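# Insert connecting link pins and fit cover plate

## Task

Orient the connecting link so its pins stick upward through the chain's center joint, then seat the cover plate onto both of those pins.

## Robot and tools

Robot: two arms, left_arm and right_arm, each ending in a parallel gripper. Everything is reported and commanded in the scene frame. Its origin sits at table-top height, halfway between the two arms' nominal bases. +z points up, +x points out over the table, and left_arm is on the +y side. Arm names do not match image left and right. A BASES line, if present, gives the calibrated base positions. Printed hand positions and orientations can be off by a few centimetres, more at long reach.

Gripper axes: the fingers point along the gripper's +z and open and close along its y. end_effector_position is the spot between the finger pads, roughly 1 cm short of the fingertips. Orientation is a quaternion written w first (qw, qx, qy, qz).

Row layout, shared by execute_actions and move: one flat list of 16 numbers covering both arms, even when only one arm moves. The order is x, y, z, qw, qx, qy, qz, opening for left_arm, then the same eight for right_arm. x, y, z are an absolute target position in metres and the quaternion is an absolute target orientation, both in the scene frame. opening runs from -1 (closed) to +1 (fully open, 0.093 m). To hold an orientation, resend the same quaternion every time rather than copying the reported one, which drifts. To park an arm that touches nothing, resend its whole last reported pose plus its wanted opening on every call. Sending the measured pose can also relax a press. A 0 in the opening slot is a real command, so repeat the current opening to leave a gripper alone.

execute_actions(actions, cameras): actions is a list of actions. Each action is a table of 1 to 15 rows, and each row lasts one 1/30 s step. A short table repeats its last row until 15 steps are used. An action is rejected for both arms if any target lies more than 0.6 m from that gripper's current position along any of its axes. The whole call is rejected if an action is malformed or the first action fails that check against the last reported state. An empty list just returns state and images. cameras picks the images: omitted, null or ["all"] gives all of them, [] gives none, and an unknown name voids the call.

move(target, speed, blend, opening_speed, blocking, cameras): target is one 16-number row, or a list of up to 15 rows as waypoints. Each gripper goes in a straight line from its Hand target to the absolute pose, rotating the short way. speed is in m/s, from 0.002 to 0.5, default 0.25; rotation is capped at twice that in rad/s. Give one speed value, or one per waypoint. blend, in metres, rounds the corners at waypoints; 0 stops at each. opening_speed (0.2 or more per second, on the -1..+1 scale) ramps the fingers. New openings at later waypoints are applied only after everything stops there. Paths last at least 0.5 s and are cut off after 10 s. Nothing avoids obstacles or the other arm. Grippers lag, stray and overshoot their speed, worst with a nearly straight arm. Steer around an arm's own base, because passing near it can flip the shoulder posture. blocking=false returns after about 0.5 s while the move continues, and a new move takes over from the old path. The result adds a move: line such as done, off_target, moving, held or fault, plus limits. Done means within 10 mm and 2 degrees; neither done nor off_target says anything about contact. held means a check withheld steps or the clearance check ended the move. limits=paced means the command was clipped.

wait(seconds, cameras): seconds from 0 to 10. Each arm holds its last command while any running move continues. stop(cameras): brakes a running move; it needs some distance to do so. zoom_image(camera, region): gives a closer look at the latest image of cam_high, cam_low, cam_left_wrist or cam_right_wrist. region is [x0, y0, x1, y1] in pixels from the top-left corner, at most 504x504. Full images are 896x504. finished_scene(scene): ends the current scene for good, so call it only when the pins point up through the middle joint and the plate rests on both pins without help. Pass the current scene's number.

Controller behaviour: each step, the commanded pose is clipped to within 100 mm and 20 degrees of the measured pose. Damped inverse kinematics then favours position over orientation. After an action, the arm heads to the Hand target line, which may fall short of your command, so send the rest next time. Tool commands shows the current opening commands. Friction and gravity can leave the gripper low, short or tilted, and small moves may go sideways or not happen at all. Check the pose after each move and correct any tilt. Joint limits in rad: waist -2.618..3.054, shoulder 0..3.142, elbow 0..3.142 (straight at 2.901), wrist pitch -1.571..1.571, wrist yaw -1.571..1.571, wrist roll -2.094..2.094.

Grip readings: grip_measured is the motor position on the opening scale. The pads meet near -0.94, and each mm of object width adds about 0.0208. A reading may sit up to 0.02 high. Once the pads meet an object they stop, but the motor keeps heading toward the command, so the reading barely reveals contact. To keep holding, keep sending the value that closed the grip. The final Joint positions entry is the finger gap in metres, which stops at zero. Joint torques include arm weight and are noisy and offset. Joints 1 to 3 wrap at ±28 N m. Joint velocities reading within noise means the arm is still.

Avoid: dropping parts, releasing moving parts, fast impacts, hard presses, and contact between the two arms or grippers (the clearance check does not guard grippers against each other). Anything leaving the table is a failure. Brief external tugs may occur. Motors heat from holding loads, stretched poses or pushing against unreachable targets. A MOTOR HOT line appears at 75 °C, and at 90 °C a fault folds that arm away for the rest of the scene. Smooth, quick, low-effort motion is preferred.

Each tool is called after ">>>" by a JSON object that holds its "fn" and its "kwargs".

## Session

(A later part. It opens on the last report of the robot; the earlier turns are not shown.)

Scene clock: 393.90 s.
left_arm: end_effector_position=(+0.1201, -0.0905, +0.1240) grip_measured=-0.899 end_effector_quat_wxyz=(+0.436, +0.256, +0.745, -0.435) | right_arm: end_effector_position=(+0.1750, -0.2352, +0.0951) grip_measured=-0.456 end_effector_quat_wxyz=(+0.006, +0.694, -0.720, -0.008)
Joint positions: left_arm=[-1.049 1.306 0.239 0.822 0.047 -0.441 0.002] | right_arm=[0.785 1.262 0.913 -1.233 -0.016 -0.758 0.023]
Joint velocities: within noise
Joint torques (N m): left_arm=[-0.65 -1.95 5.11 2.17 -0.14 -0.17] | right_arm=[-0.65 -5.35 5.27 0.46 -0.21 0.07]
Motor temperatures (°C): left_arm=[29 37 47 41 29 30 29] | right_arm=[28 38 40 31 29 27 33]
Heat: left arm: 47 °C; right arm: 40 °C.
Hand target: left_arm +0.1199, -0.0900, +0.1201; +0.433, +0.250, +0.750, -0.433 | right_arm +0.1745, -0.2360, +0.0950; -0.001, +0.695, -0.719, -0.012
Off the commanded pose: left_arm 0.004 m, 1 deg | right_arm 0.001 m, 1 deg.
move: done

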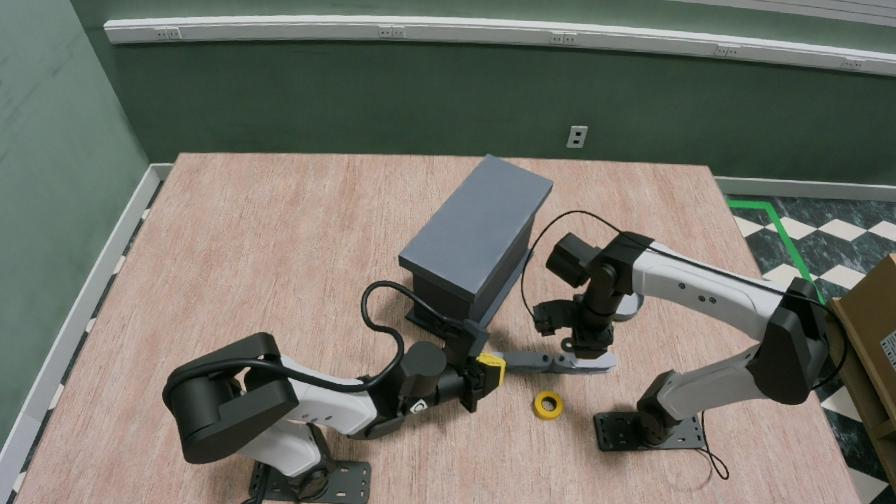

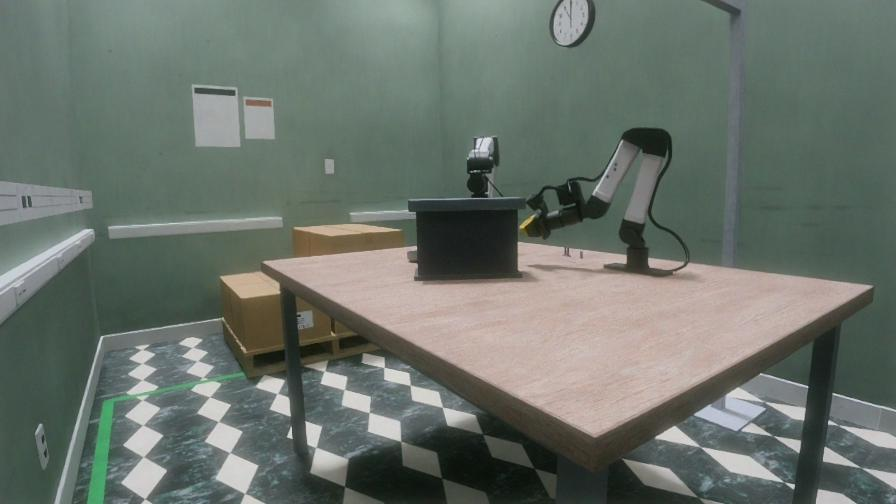

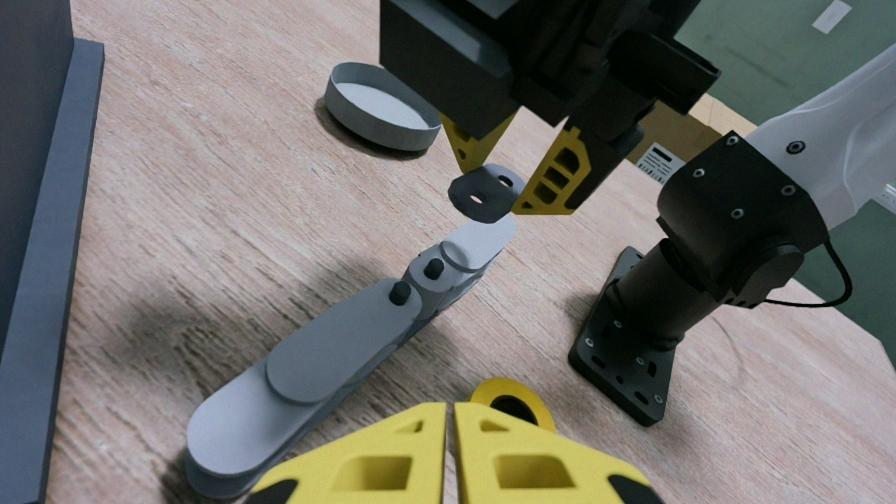

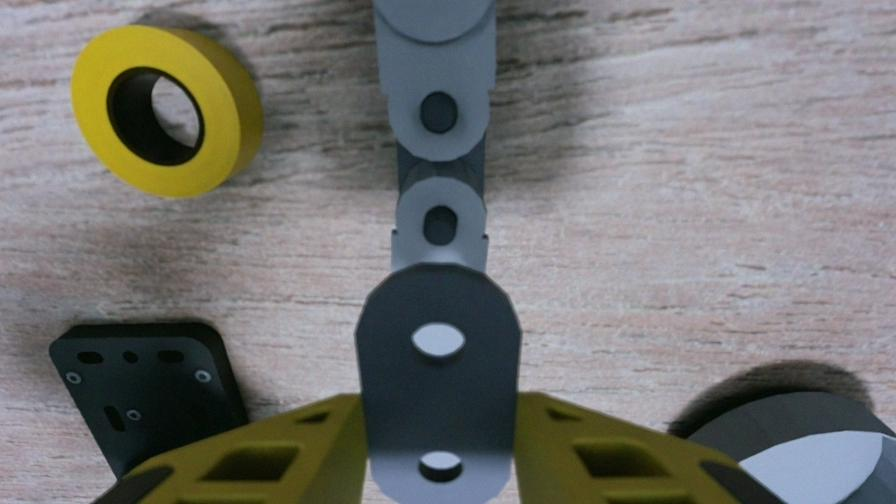

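>>> {"fn": "move", "kwargs": {"target": [0.120,-0.09,0.12,0.433,0.25,0.75,-0.433,-0.9,0.1747,-0.2066,0.066,0.0009,-0.6947,0.7193,0.0120,-0.85], "speed": 0.08, "cameras": ["cam_left_wrist","cam_right_wrist"]}}

>>> {"fn": "zoom_image", "kwargs": {"camera": "cam_left_wrist", "region": [360, 210, 480, 330]}}

>>> {"fn": "zoom_image", "kwargs": {"camera": "cam_right_wrist", "region": [350, 300, 530, 504]}}

Scene clock: 396.33 s.
left_arm: end_effector_position=(+0.1202, -0.0904, +0.1242) grip_measured=-0.899 end_effector_quat_wxyz=(+0.436, +0.256, +0.745, -0.435) | right_arm: end_effector_position=(+0.1776, -0.2069, +0.0710) grip_measured=-0.456 end_effector_quat_wxyz=(-0.008, +0.696, -0.718, -0.010)
Joint positions: left_arm=[-1.049 1.306 0.239 0.822 0.046 -0.442 0.002] | right_arm=[0.87 1.343 0.874 -1.083 -0.018 -0.676 0.023]
Joint velocities: within noise
Joint torques (N m): left_arm=[-0.66 -1.95 5.09 2.18 -0.13 -0.16] | right_arm=[0.53 -3.3 5.31 0.53 -0.19 0.26]
Motor temperatures (°C): left_arm=[29 37 47 42 29 30 29] | right_arm=[28 38 39 31 29 27 33]
Heat: left arm: 47 °C; right arm: 39 °C.
Hand target: left_arm +0.1200, -0.0900, +0.1201; +0.433, +0.250, +0.750, -0.433 | right_arm +0.1747, -0.2067, +0.0661; -0.001, +0.695, -0.719, -0.012
Off the commanded pose: left_arm 0.004 m, 1 deg | right_arm 0.006 m, 1 deg.
move: done
Images, in order (width x height): cam_left_wrist 896x504, cam_right_wrist 896x504.

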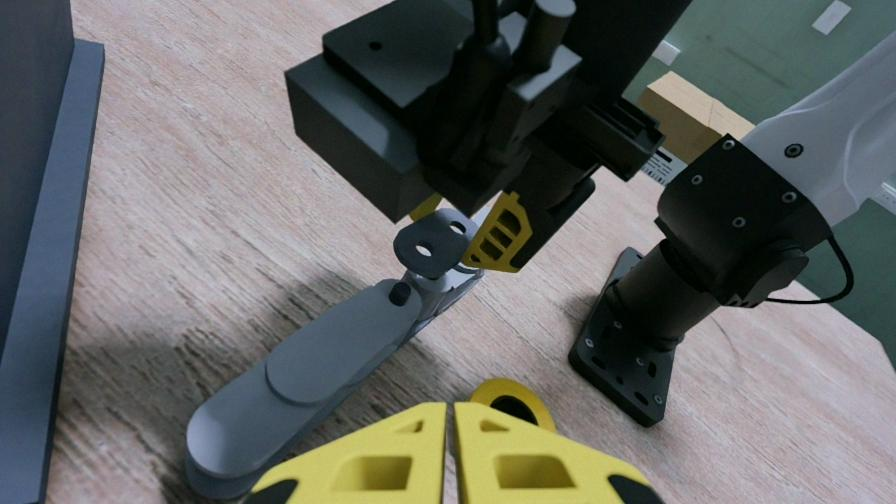

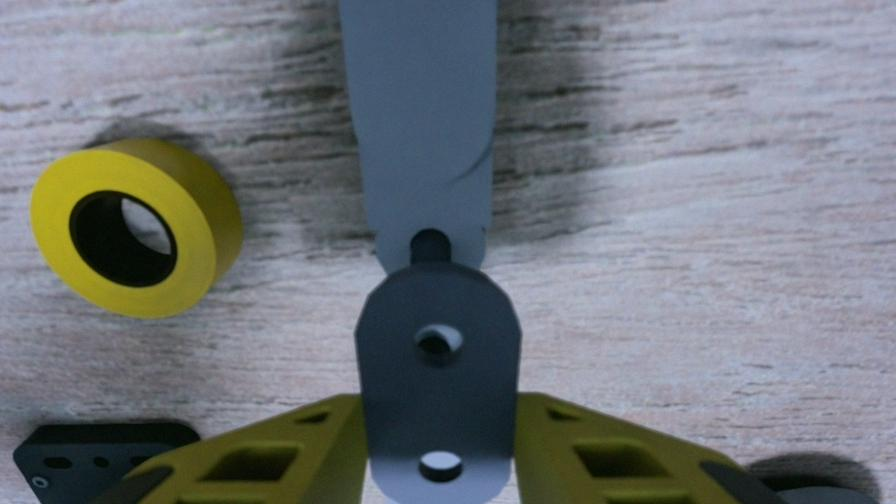

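Scaled by 4.200 from the camera's 896x504 image, which has a finer 1280x720 frame.

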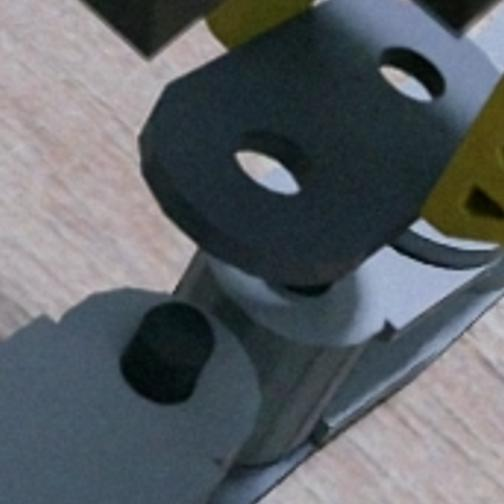

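Scaled by 2.471 from the camera's 896x504 image, which has a finer 1280x720 frame.

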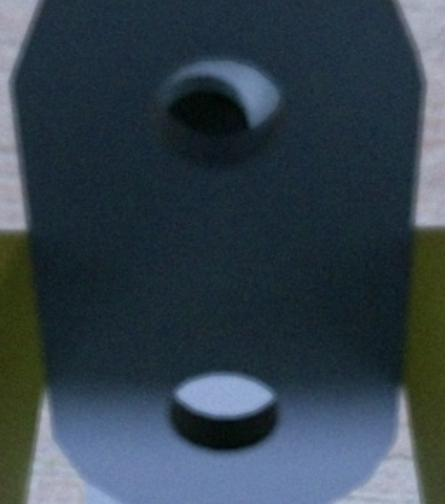

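>>> {"fn": "move", "kwargs": {"target": [[0.120,-0.09,0.12,0.433,0.25,0.75,-0.433,-0.9,0.172,-0.228,0.075,0.0009,-0.6947,0.7193,0.0120,-0.85],[0.120,-0.09,0.12,0.433,0.25,0.75,-0.433,-0.9,0.1723,-0.2053,0.062,0.0009,-0.6947,0.7193,0.0120,-0.85]], "speed": 0.08, "cameras": ["cam_left_wrist","cam_right_wrist"]}}

>>> {"fn": "zoom_image", "kwargs": {"camera": "cam_left_wrist", "region": [360, 210, 480, 330]}}

>>> {"fn": "zoom_image", "kwargs": {"camera": "cam_right_wrist", "region": [350, 300, 530, 504]}}

Scene clock: 398.20 s.
left_arm: end_effector_position=(+0.1202, -0.0905, +0.1243) grip_measured=-0.899 end_effector_quat_wxyz=(+0.436, +0.256, +0.745, -0.435) | right_arm: end_effector_position=(+0.1736, -0.2070, +0.0650) grip_measured=-0.456 end_effector_quat_wxyz=(-0.004, +0.696, -0.718, -0.010)
Joint positions: left_arm=[-1.049 1.306 0.239 0.823 0.046 -0.442 0.002] | right_arm=[0.884 1.345 0.851 -1.065 -0.02 -0.663 0.023]
Joint velocities: within noise
Joint torques (N m): left_arm=[-0.66 -1.94 5.09 2.18 -0.14 -0.17] | right_arm=[0.5 -3.29 5.93 0.49 -0.18 0.27]
Motor temperatures (°C): left_arm=[29 37 47 42 29 30 29] | right_arm=[28 38 39 31 29 27 33]
Heat: left arm: 47 °C; right arm: 39 °C.
Hand target: left_arm +0.1200, -0.0900, +0.1201; +0.433, +0.250, +0.750, -0.433 | right_arm +0.1723, -0.2053, +0.0621; -0.001, +0.695, -0.719, -0.012
Off the commanded pose: left_arm 0.004 m, 1 deg | right_arm 0.004 m, 0 deg.
move: done
Images, in order (width x height): cam_left_wrist 896x504, cam_right_wrist 896x504.

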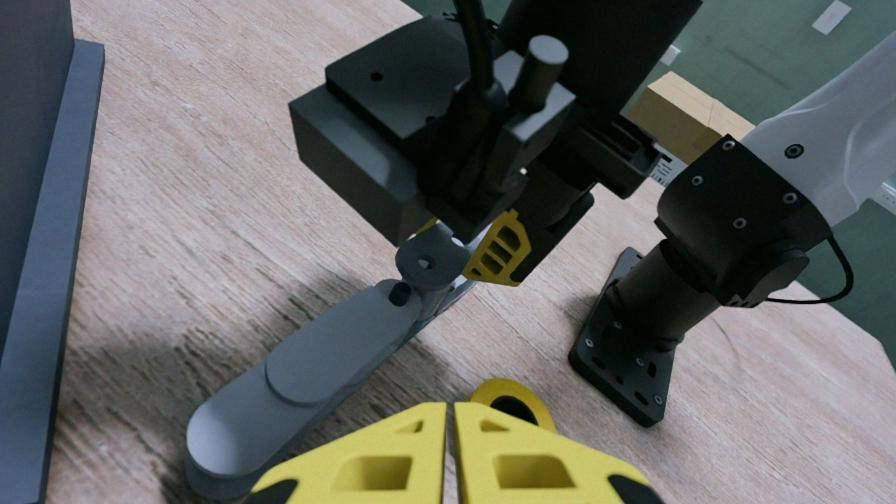

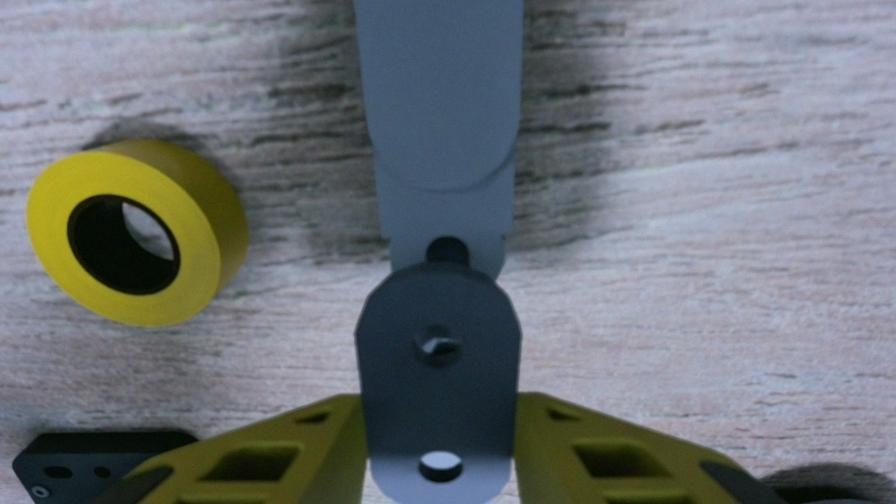

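Scaled by 4.200 from the camera's 896x504 image, which has a finer 1280x720 frame.

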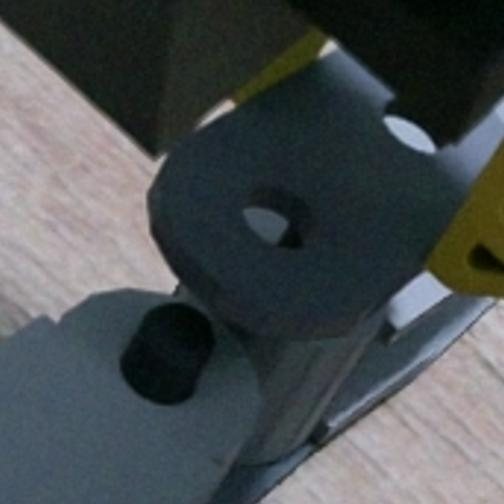

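Scaled by 2.471 from the camera's 896x504 image, which has a finer 1280x720 frame.

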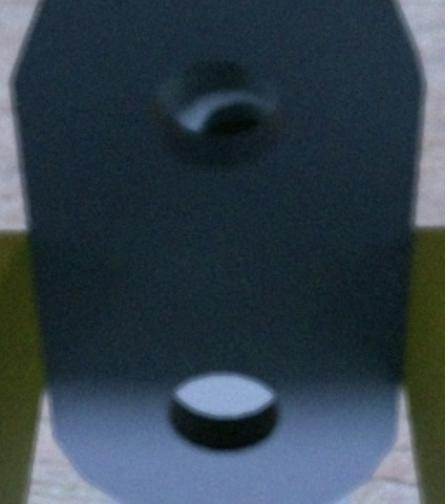

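>>> {"fn": "zoom_image", "kwargs": {"camera": "cam_right_wrist", "region": [380, 200, 510, 360]}}

Scaled by 3.150 from the camera's 896x504 image, which has a finer 1280x720 frame.

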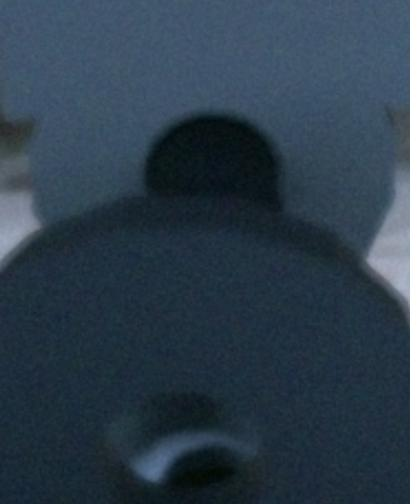

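>>> {"fn": "move", "kwargs": {"target": [[0.120,-0.088,0.12,0.433,0.25,0.75,-0.433,-0.9,0.1735,-0.223,0.075,-0.0094,-0.6947,0.7193,0.0097,-0.85],[0.120,-0.088,0.12,0.433,0.25,0.75,-0.433,-0.9,0.1738,-0.2004,0.062,-0.0094,-0.6947,0.7193,0.0097,-0.85]], "speed": 0.08, "cameras": ["cam_left_wrist","cam_right_wrist"]}}

>>> {"fn": "zoom_image", "kwargs": {"camera": "cam_left_wrist", "region": [360, 210, 480, 330]}}

>>> {"fn": "zoom_image", "kwargs": {"camera": "cam_right_wrist", "region": [380, 200, 510, 360]}}

Scene clock: 403.83 s.
left_arm: end_effector_position=(+0.1202, -0.0905, +0.1243) grip_measured=-0.899 end_effector_quat_wxyz=(+0.436, +0.256, +0.745, -0.435) | right_arm: end_effector_position=(+0.1698, -0.2084, +0.0590) grip_measured=-0.456 end_effector_quat_wxyz=(+0.018, +0.696, -0.718, -0.007)
Joint positions: left_arm=[-1.049 1.306 0.239 0.823 0.046 -0.442 0.002] | right_arm=[0.894 1.384 0.856 -1.077 -0.019 -0.653 0.023]
Joint velocities: within noise
Joint torques (N m): left_arm=[-0.28 -2.78 4.62 2.15 -0.1 -0.14] | right_arm=[0.49 -3.44 8.08 0.4 -0.16 0.26]
Motor temperatures (°C): left_arm=[29 37 47 42 29 30 29] | right_arm=[28 37 39 31 29 27 33]
Heat: left arm: 47 °C; right arm: 39 °C.
Hand target: left_arm +0.1200, -0.0880, +0.1201; +0.433, +0.250, +0.750, -0.433 | right_arm +0.1737, -0.2005, +0.0621; +0.009, +0.695, -0.719, -0.010
Off the commanded pose: left_arm 0.005 m, 1 deg | right_arm 0.009 m, 1 deg.
move: done
Images, in order (width x height): cam_left_wrist 896x504, cam_right_wrist 896x504.

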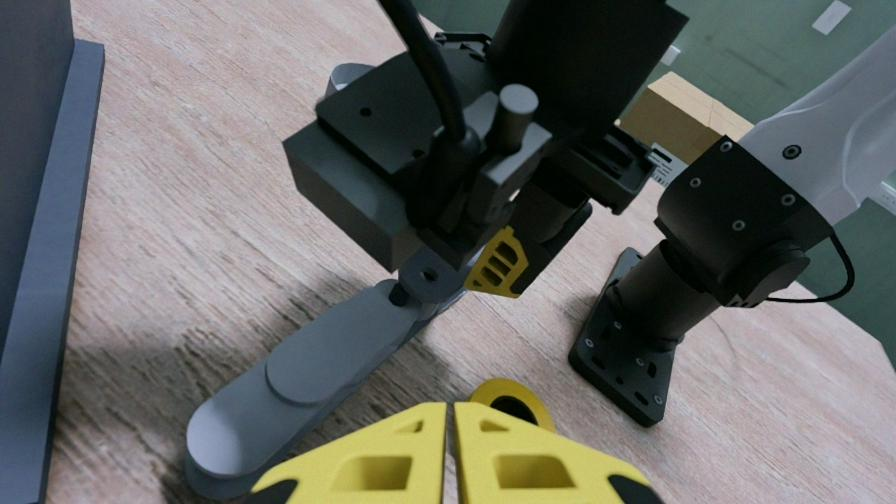

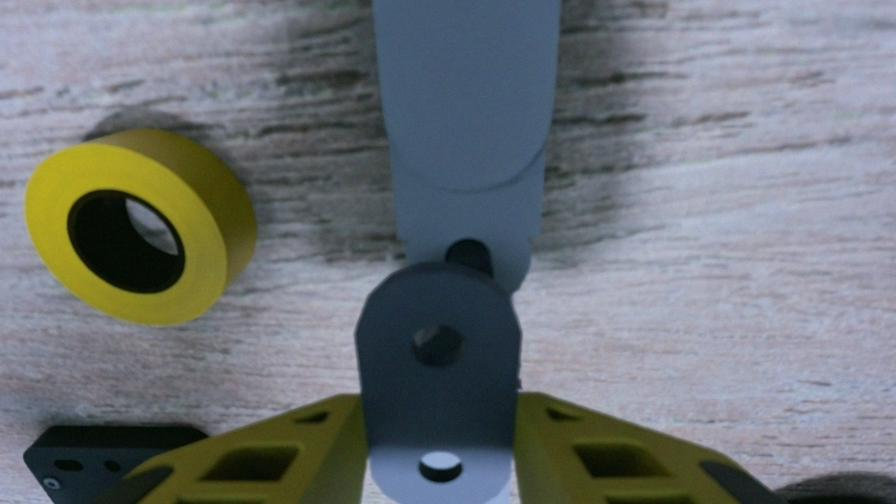

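Scaled by 4.200 from the camera's 896x504 image, which has a finer 1280x720 frame.

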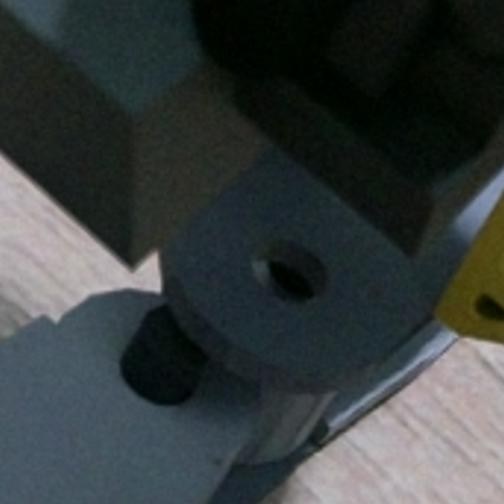

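Scaled by 3.150 from the camera's 896x504 image, which has a finer 1280x720 frame.

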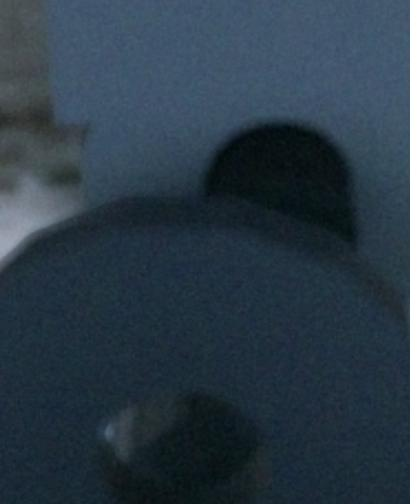

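>>> {"fn": "move", "kwargs": {"target": [[0.120,-0.088,0.12,0.433,0.25,0.75,-0.433,-0.9,0.1735,-0.223,0.075,-0.0094,-0.6947,0.7193,0.0097,-0.85],[0.115,-0.068,0.12,0.433,0.25,0.75,-0.433,-0.9,0.1735,-0.223,0.075,-0.0094,-0.6947,0.7193,0.0097,-0.85]], "speed": 0.08}}

Scene clock: 405.70 s.
left_arm: end_effector_position=(+0.1171, -0.0713, +0.1253) grip_measured=-0.899 end_effector_quat_wxyz=(+0.442, +0.248, +0.744, -0.435) | right_arm: end_effector_position=(+0.1715, -0.2233, +0.0692) grip_measured=-0.456 end_effector_quat_wxyz=(+0.018, +0.694, -0.720, -0.008)
Joint positions: left_arm=[-1.026 1.201 0.174 0.794 0.055 -0.442 0.002] | right_arm=[0.839 1.33 0.856 -1.131 -0.019 -0.704 0.023]
Joint velocities: within noise
Joint torques (N m): left_arm=[0.28 -3.49 4.85 1.94 0.1 -0.07] | right_arm=[-0.59 -5.81 7.17 0.26 -0.15 0.08]
Motor temperatures (°C): left_arm=[29 37 46 42 29 30 29] | right_arm=[28 37 40 31 29 27 33]
Heat: left arm: 46 °C; right arm: 40 °C.
Hand target: left_arm +0.1150, -0.0681, +0.1200; +0.433, +0.250, +0.750, -0.433 | right_arm +0.1734, -0.2230, +0.0749; +0.010, +0.695, -0.719, -0.010
Off the commanded pose: left_arm 0.007 m, 1 deg | right_arm 0.006 m, 1 deg.
move: done

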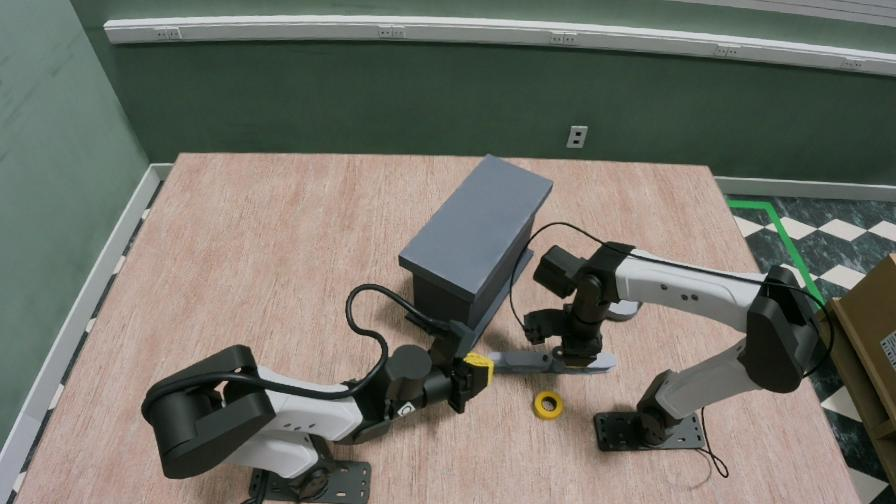

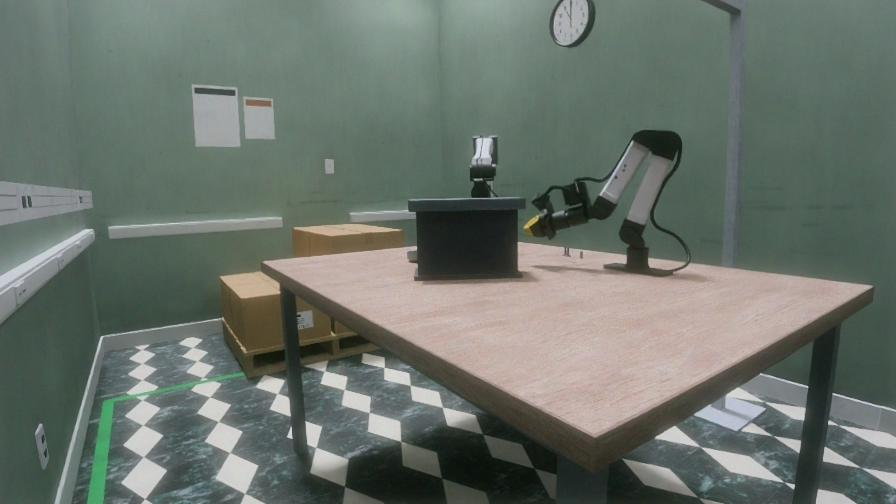

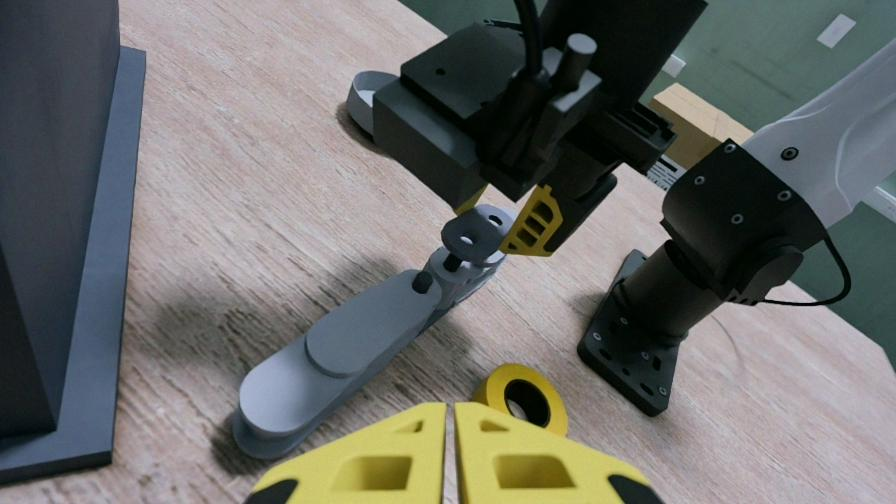

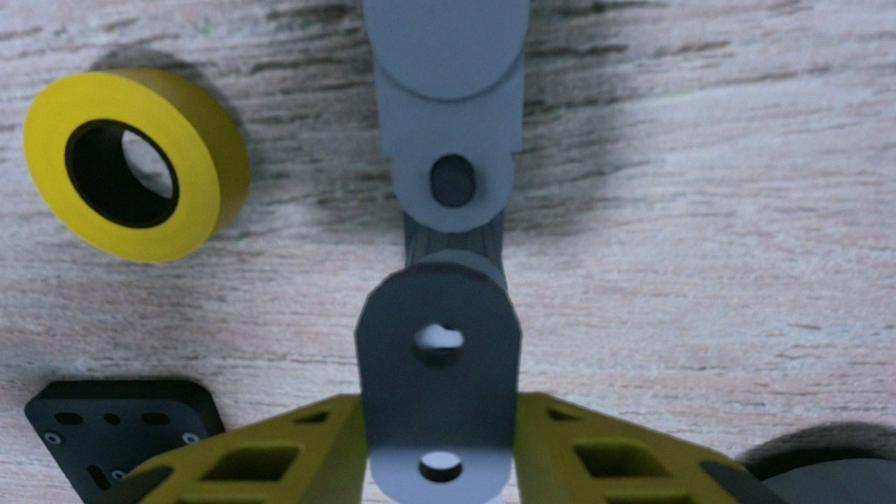

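>>> {"fn": "move", "kwargs": {"target": [0.115,-0.068,0.12,0.433,0.25,0.75,-0.433,-0.9,0.1745,-0.206,0.064,-0.002,-0.6947,0.7193,0.0107,-0.85], "speed": 0.08, "cameras": ["cam_left_wrist","cam_right_wrist"]}}

>>> {"fn": "zoom_image", "kwargs": {"camera": "cam_left_wrist", "region": [380, 200, 500, 320]}}

>>> {"fn": "zoom_image", "kwargs": {"camera": "cam_right_wrist", "region": [380, 200, 510, 360]}}

Scene clock: 407.30 s.
left_arm: end_effector_position=(+0.1170, -0.0712, +0.1251) grip_measured=-0.899 end_effector_quat_wxyz=(+0.442, +0.249, +0.744, -0.435) | right_arm: end_effector_position=(+0.1739, -0.2098, +0.0649) grip_measured=-0.456 end_effector_quat_wxyz=(+0.003, +0.695, -0.718, -0.009)
Joint positions: left_arm=[-1.026 1.201 0.174 0.793 0.055 -0.442 0.002] | right_arm=[0.875 1.352 0.856 -1.078 -0.019 -0.672 0.023]
Joint velocities: within noise
Joint torques (N m): left_arm=[0.28 -3.49 4.86 1.9 0.1 -0.07] | right_arm=[0.51 -3.21 6.68 0.47 -0.17 0.25]
Motor temperatures (°C): left_arm=[29 37 46 42 29 30 29] | right_arm=[28 37 40 31 29 27 33]
Heat: left arm: 46 °C; right arm: 40 °C.
Hand target: left_arm +0.1150, -0.0681, +0.1200; +0.433, +0.250, +0.750, -0.433 | right_arm +0.1744, -0.2060, +0.0640; +0.002, +0.695, -0.719, -0.011
Off the commanded pose: left_arm 0.006 m, 1 deg | right_arm 0.004 m, 0 deg.
move: done
Images, in order (width x height): cam_left_wrist 896x504, cam_right_wrist 896x504.

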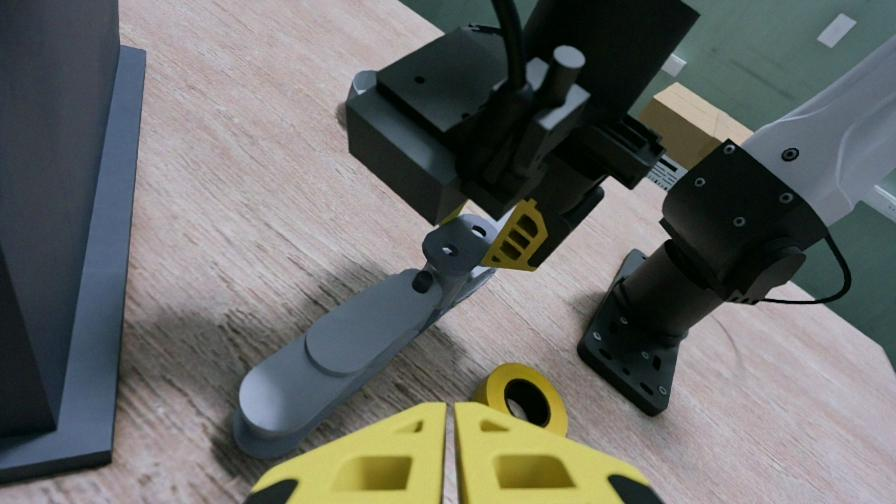

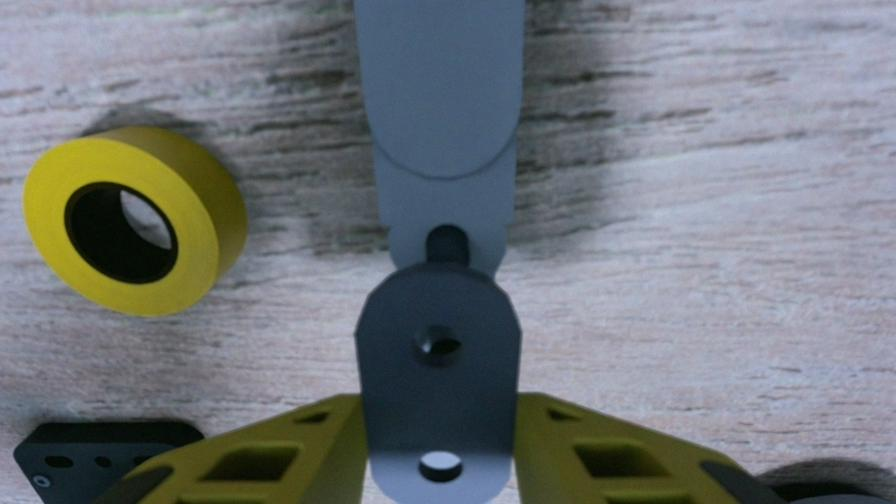

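Scaled by 4.200 from the camera's 896x504 image, which has a finer 1280x720 frame.

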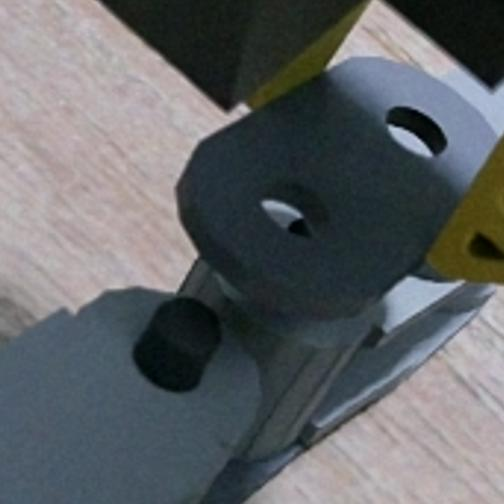

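Scaled by 3.150 from the camera's 896x504 image, which has a finer 1280x720 frame.

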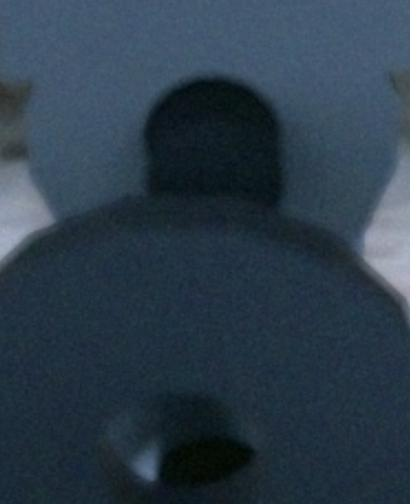

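>>> {"fn": "move", "kwargs": {"target": [0.115,-0.068,0.12,0.433,0.25,0.75,-0.433,-0.9,0.1757,-0.1988,0.060,-0.002,-0.6947,0.7193,0.0107,-0.85], "speed": 0.08, "cameras": ["cam_left_wrist","cam_right_wrist"]}}

>>> {"fn": "zoom_image", "kwargs": {"camera": "cam_left_wrist", "region": [380, 200, 500, 320]}}

>>> {"fn": "zoom_image", "kwargs": {"camera": "cam_right_wrist", "region": [380, 200, 510, 360]}}

Scene clock: 409.20 s.
left_arm: end_effector_position=(+0.1170, -0.0712, +0.1251) grip_measured=-0.899 end_effector_quat_wxyz=(+0.442, +0.249, +0.744, -0.435) | right_arm: end_effector_position=(+0.1738, -0.2045, +0.0594) grip_measured=-0.456 end_effector_quat_wxyz=(+0.006, +0.695, -0.719, -0.009)
Joint positions: left_arm=[-1.026 1.201 0.174 0.793 0.055 -0.442 0.002] | right_arm=[0.891 1.381 0.856 -1.055 -0.019 -0.655 0.023]
Joint velocities: within noise
Joint torques (N m): left_arm=[0.28 -3.49 4.85 1.9 0.1 -0.07] | right_arm=[0.55 -3.4 7.27 0.47 -0.17 0.26]
Motor temperatures (°C): left_arm=[29 37 46 42 29 30 29] | right_arm=[28 37 40 31 29 27 33]
Heat: left arm: 46 °C; right arm: 40 °C.
Hand target: left_arm +0.1150, -0.0681, +0.1200; +0.433, +0.250, +0.750, -0.433 | right_arm +0.1756, -0.1989, +0.0601; +0.002, +0.695, -0.719, -0.011
Off the commanded pose: left_arm 0.006 m, 1 deg | right_arm 0.006 m, 1 deg.
move: done
Images, in order (width x height): cam_left_wrist 896x504, cam_right_wrist 896x504.

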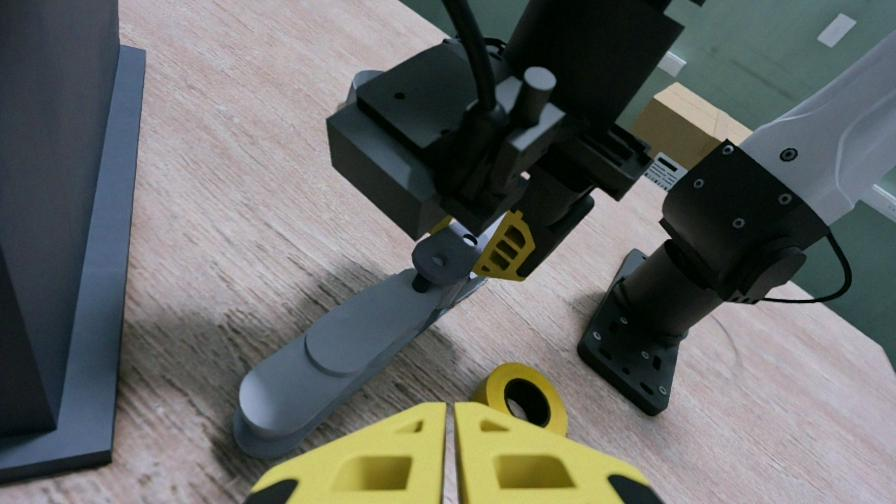

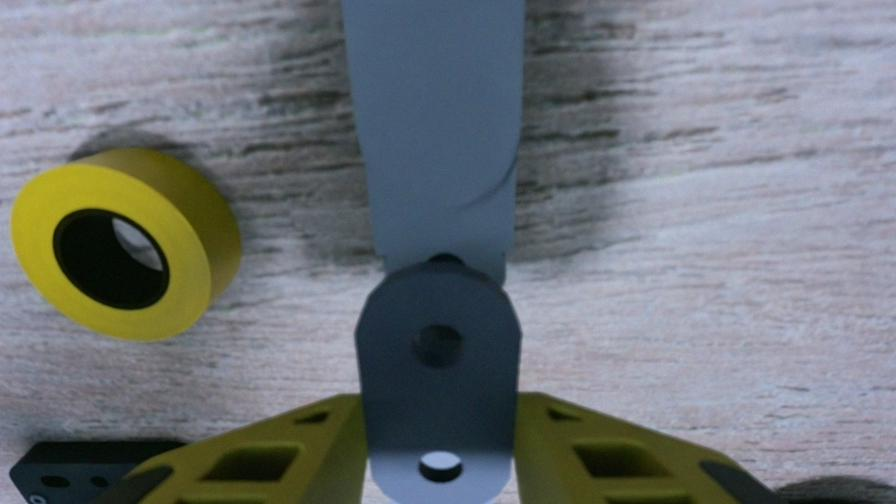

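Scaled by 4.200 from the camera's 896x504 image, which has a finer 1280x720 frame.

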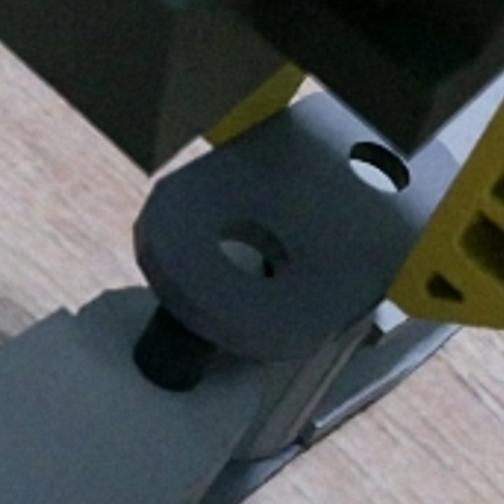

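Scaled by 3.150 from the camera's 896x504 image, which has a finer 1280x720 frame.

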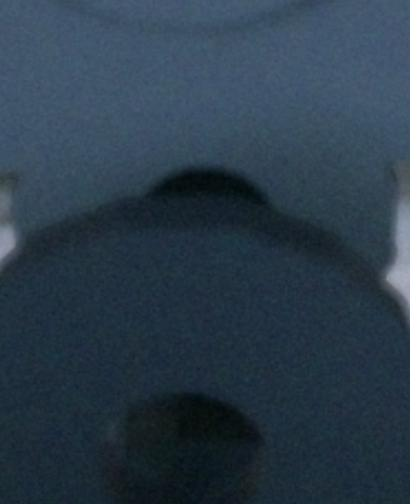

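>>> {"fn": "move", "kwargs": {"target": [0.115,-0.068,0.12,0.433,0.25,0.75,-0.433,-0.9,0.1778,-0.1945,0.061,-0.002,-0.6947,0.7193,0.0107,-0.85], "speed": 0.08, "cameras": ["cam_left_wrist","cam_right_wrist"]}}

>>> {"fn": "zoom_image", "kwargs": {"camera": "cam_left_wrist", "region": [380, 200, 500, 320]}}

>>> {"fn": "zoom_image", "kwargs": {"camera": "cam_right_wrist", "region": [380, 240, 510, 400]}}

Scene clock: 410.80 s.
left_arm: end_effector_position=(+0.1170, -0.0712, +0.1251) grip_measured=-0.899 end_effector_quat_wxyz=(+0.442, +0.249, +0.744, -0.435) | right_arm: end_effector_position=(+0.1744, -0.2024, +0.0582) grip_measured=-0.456 end_effector_quat_wxyz=(+0.010, +0.695, -0.719, -0.008)
Joint positions: left_arm=[-1.026 1.201 0.174 0.793 0.055 -0.442 0.002] | right_arm=[0.896 1.398 0.864 -1.054 -0.019 -0.65 0.023]
Joint velocities: within noise
Joint torques (N m): left_arm=[0.29 -3.48 4.86 1.9 0.1 -0.07] | right_arm=[0.58 -3.48 8.12 0.44 -0.17 0.23]
Motor temperatures (°C): left_arm=[29 37 46 42 29 30 29] | right_arm=[28 37 40 31 29 27 33]
Heat: left arm: 46 °C; right arm: 40 °C.
Hand target: left_arm +0.1150, -0.0681, +0.1200; +0.433, +0.250, +0.750, -0.433 | right_arm +0.1777, -0.1946, +0.0611; +0.002, +0.695, -0.719, -0.011
Off the commanded pose: left_arm 0.006 m, 1 deg | right_arm 0.009 m, 1 deg.
move: done
Images, in order (width x height): cam_left_wrist 896x504, cam_right_wrist 896x504.

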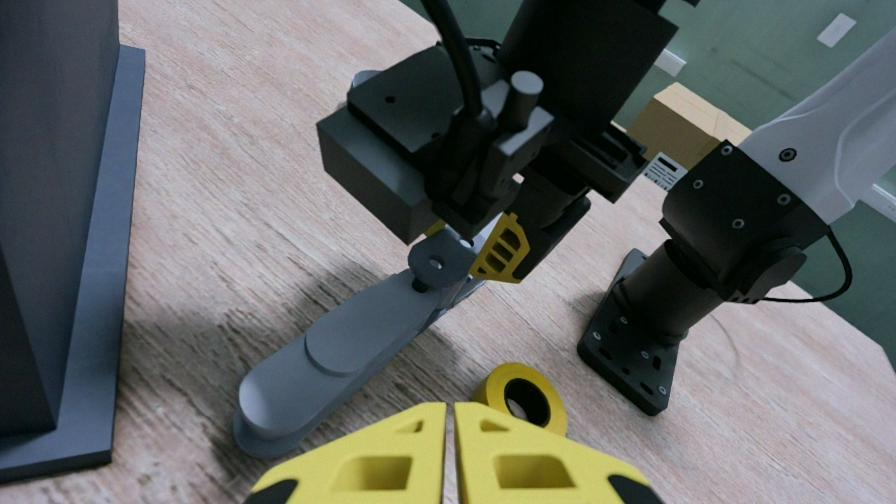

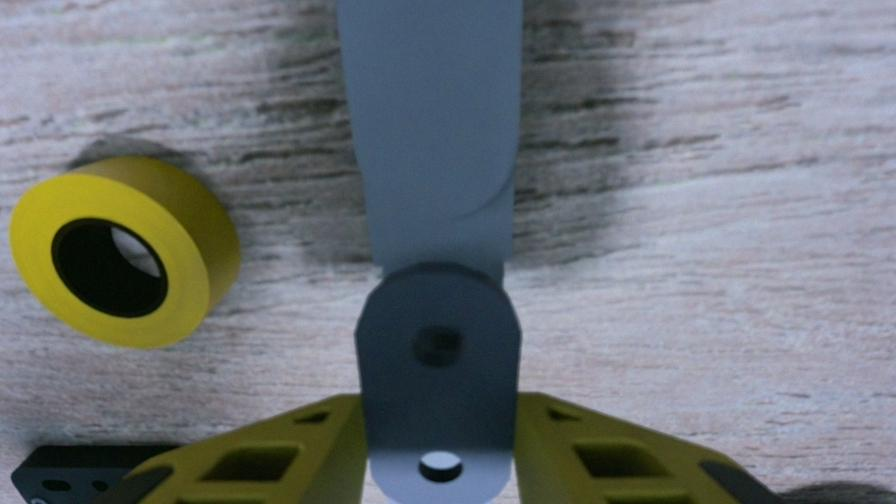

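Scaled by 4.200 from the camera's 896x504 image, which has a finer 1280x720 frame.

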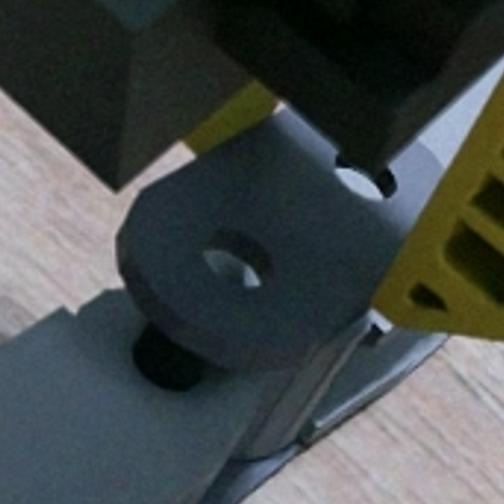

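Scaled by 3.150 from the camera's 896x504 image, which has a finer 1280x720 frame.

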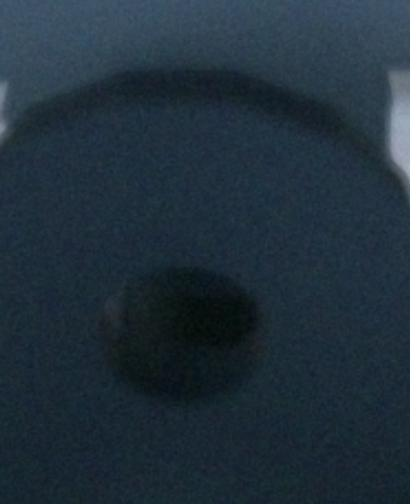

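>>> {"fn": "move", "kwargs": {"target": [0.115,-0.068,0.12,0.433,0.25,0.75,-0.433,-0.9,0.1790,-0.1925,0.059,-0.002,-0.6947,0.7193,0.0107,-0.85], "speed": 0.08, "cameras": ["cam_left_wrist","cam_right_wrist"]}}

>>> {"fn": "zoom_image", "kwargs": {"camera": "cam_left_wrist", "region": [380, 200, 500, 320]}}

>>> {"fn": "zoom_image", "kwargs": {"camera": "cam_right_wrist", "region": [380, 240, 510, 400]}}

Scene clock: 412.37 s.
left_arm: end_effector_position=(+0.1170, -0.0712, +0.1250) grip_measured=-0.899 end_effector_quat_wxyz=(+0.442, +0.249, +0.744, -0.435) | right_arm: end_effector_position=(+0.1752, -0.2014, +0.0559) grip_measured=-0.456 end_effector_quat_wxyz=(+0.011, +0.694, -0.719, -0.008)
Joint positions: left_arm=[-1.026 1.201 0.174 0.793 0.055 -0.442 0.002] | right_arm=[0.896 1.41 0.864 -1.046 -0.019 -0.648 0.023]
Joint velocities: within noise
Joint torques (N m): left_arm=[0.25 -3.51 4.85 1.9 0.1 -0.07] | right_arm=[0.69 -3.59 8.18 0.43 -0.17 0.23]
Motor temperatures (°C): left_arm=[29 37 46 42 29 30 29] | right_arm=[28 37 40 31 29 27 33]
Heat: left arm: 46 °C; right arm: 40 °C.
Hand target: left_arm +0.1150, -0.0681, +0.1200; +0.433, +0.250, +0.750, -0.433 | right_arm +0.1789, -0.1927, +0.0591; +0.002, +0.695, -0.719, -0.011
Off the commanded pose: left_arm 0.006 m, 1 deg | right_arm 0.010 m, 1 deg.
move: done
Images, in order (width x height): cam_left_wrist 896x504, cam_right_wrist 896x504.

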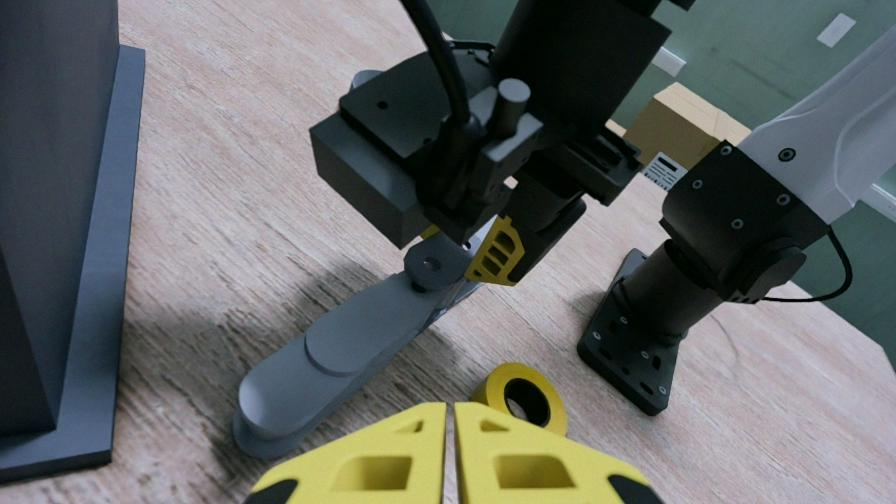

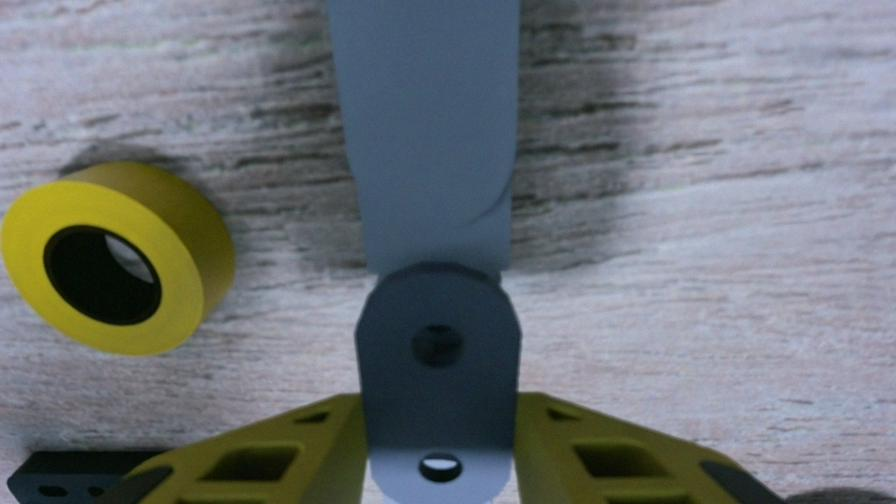

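Scaled by 4.200 from the camera's 896x504 image, which has a finer 1280x720 frame.

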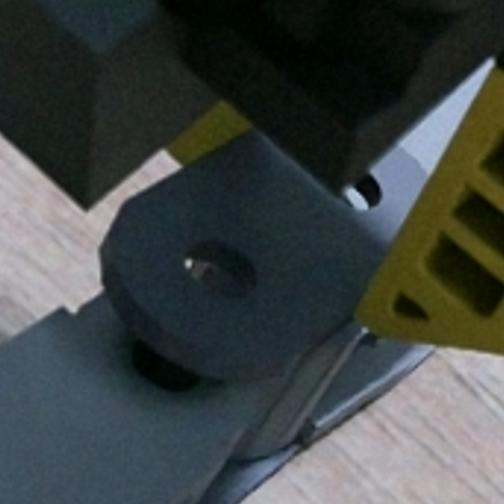

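Scaled by 3.150 from the camera's 896x504 image, which has a finer 1280x720 frame.

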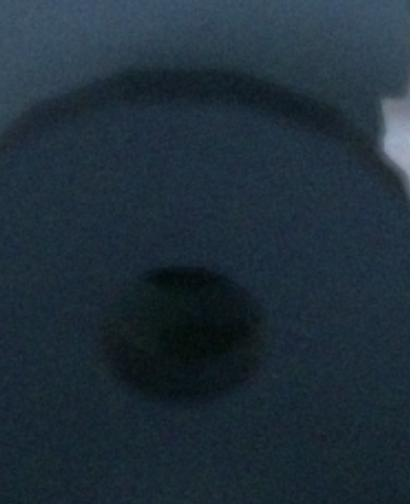

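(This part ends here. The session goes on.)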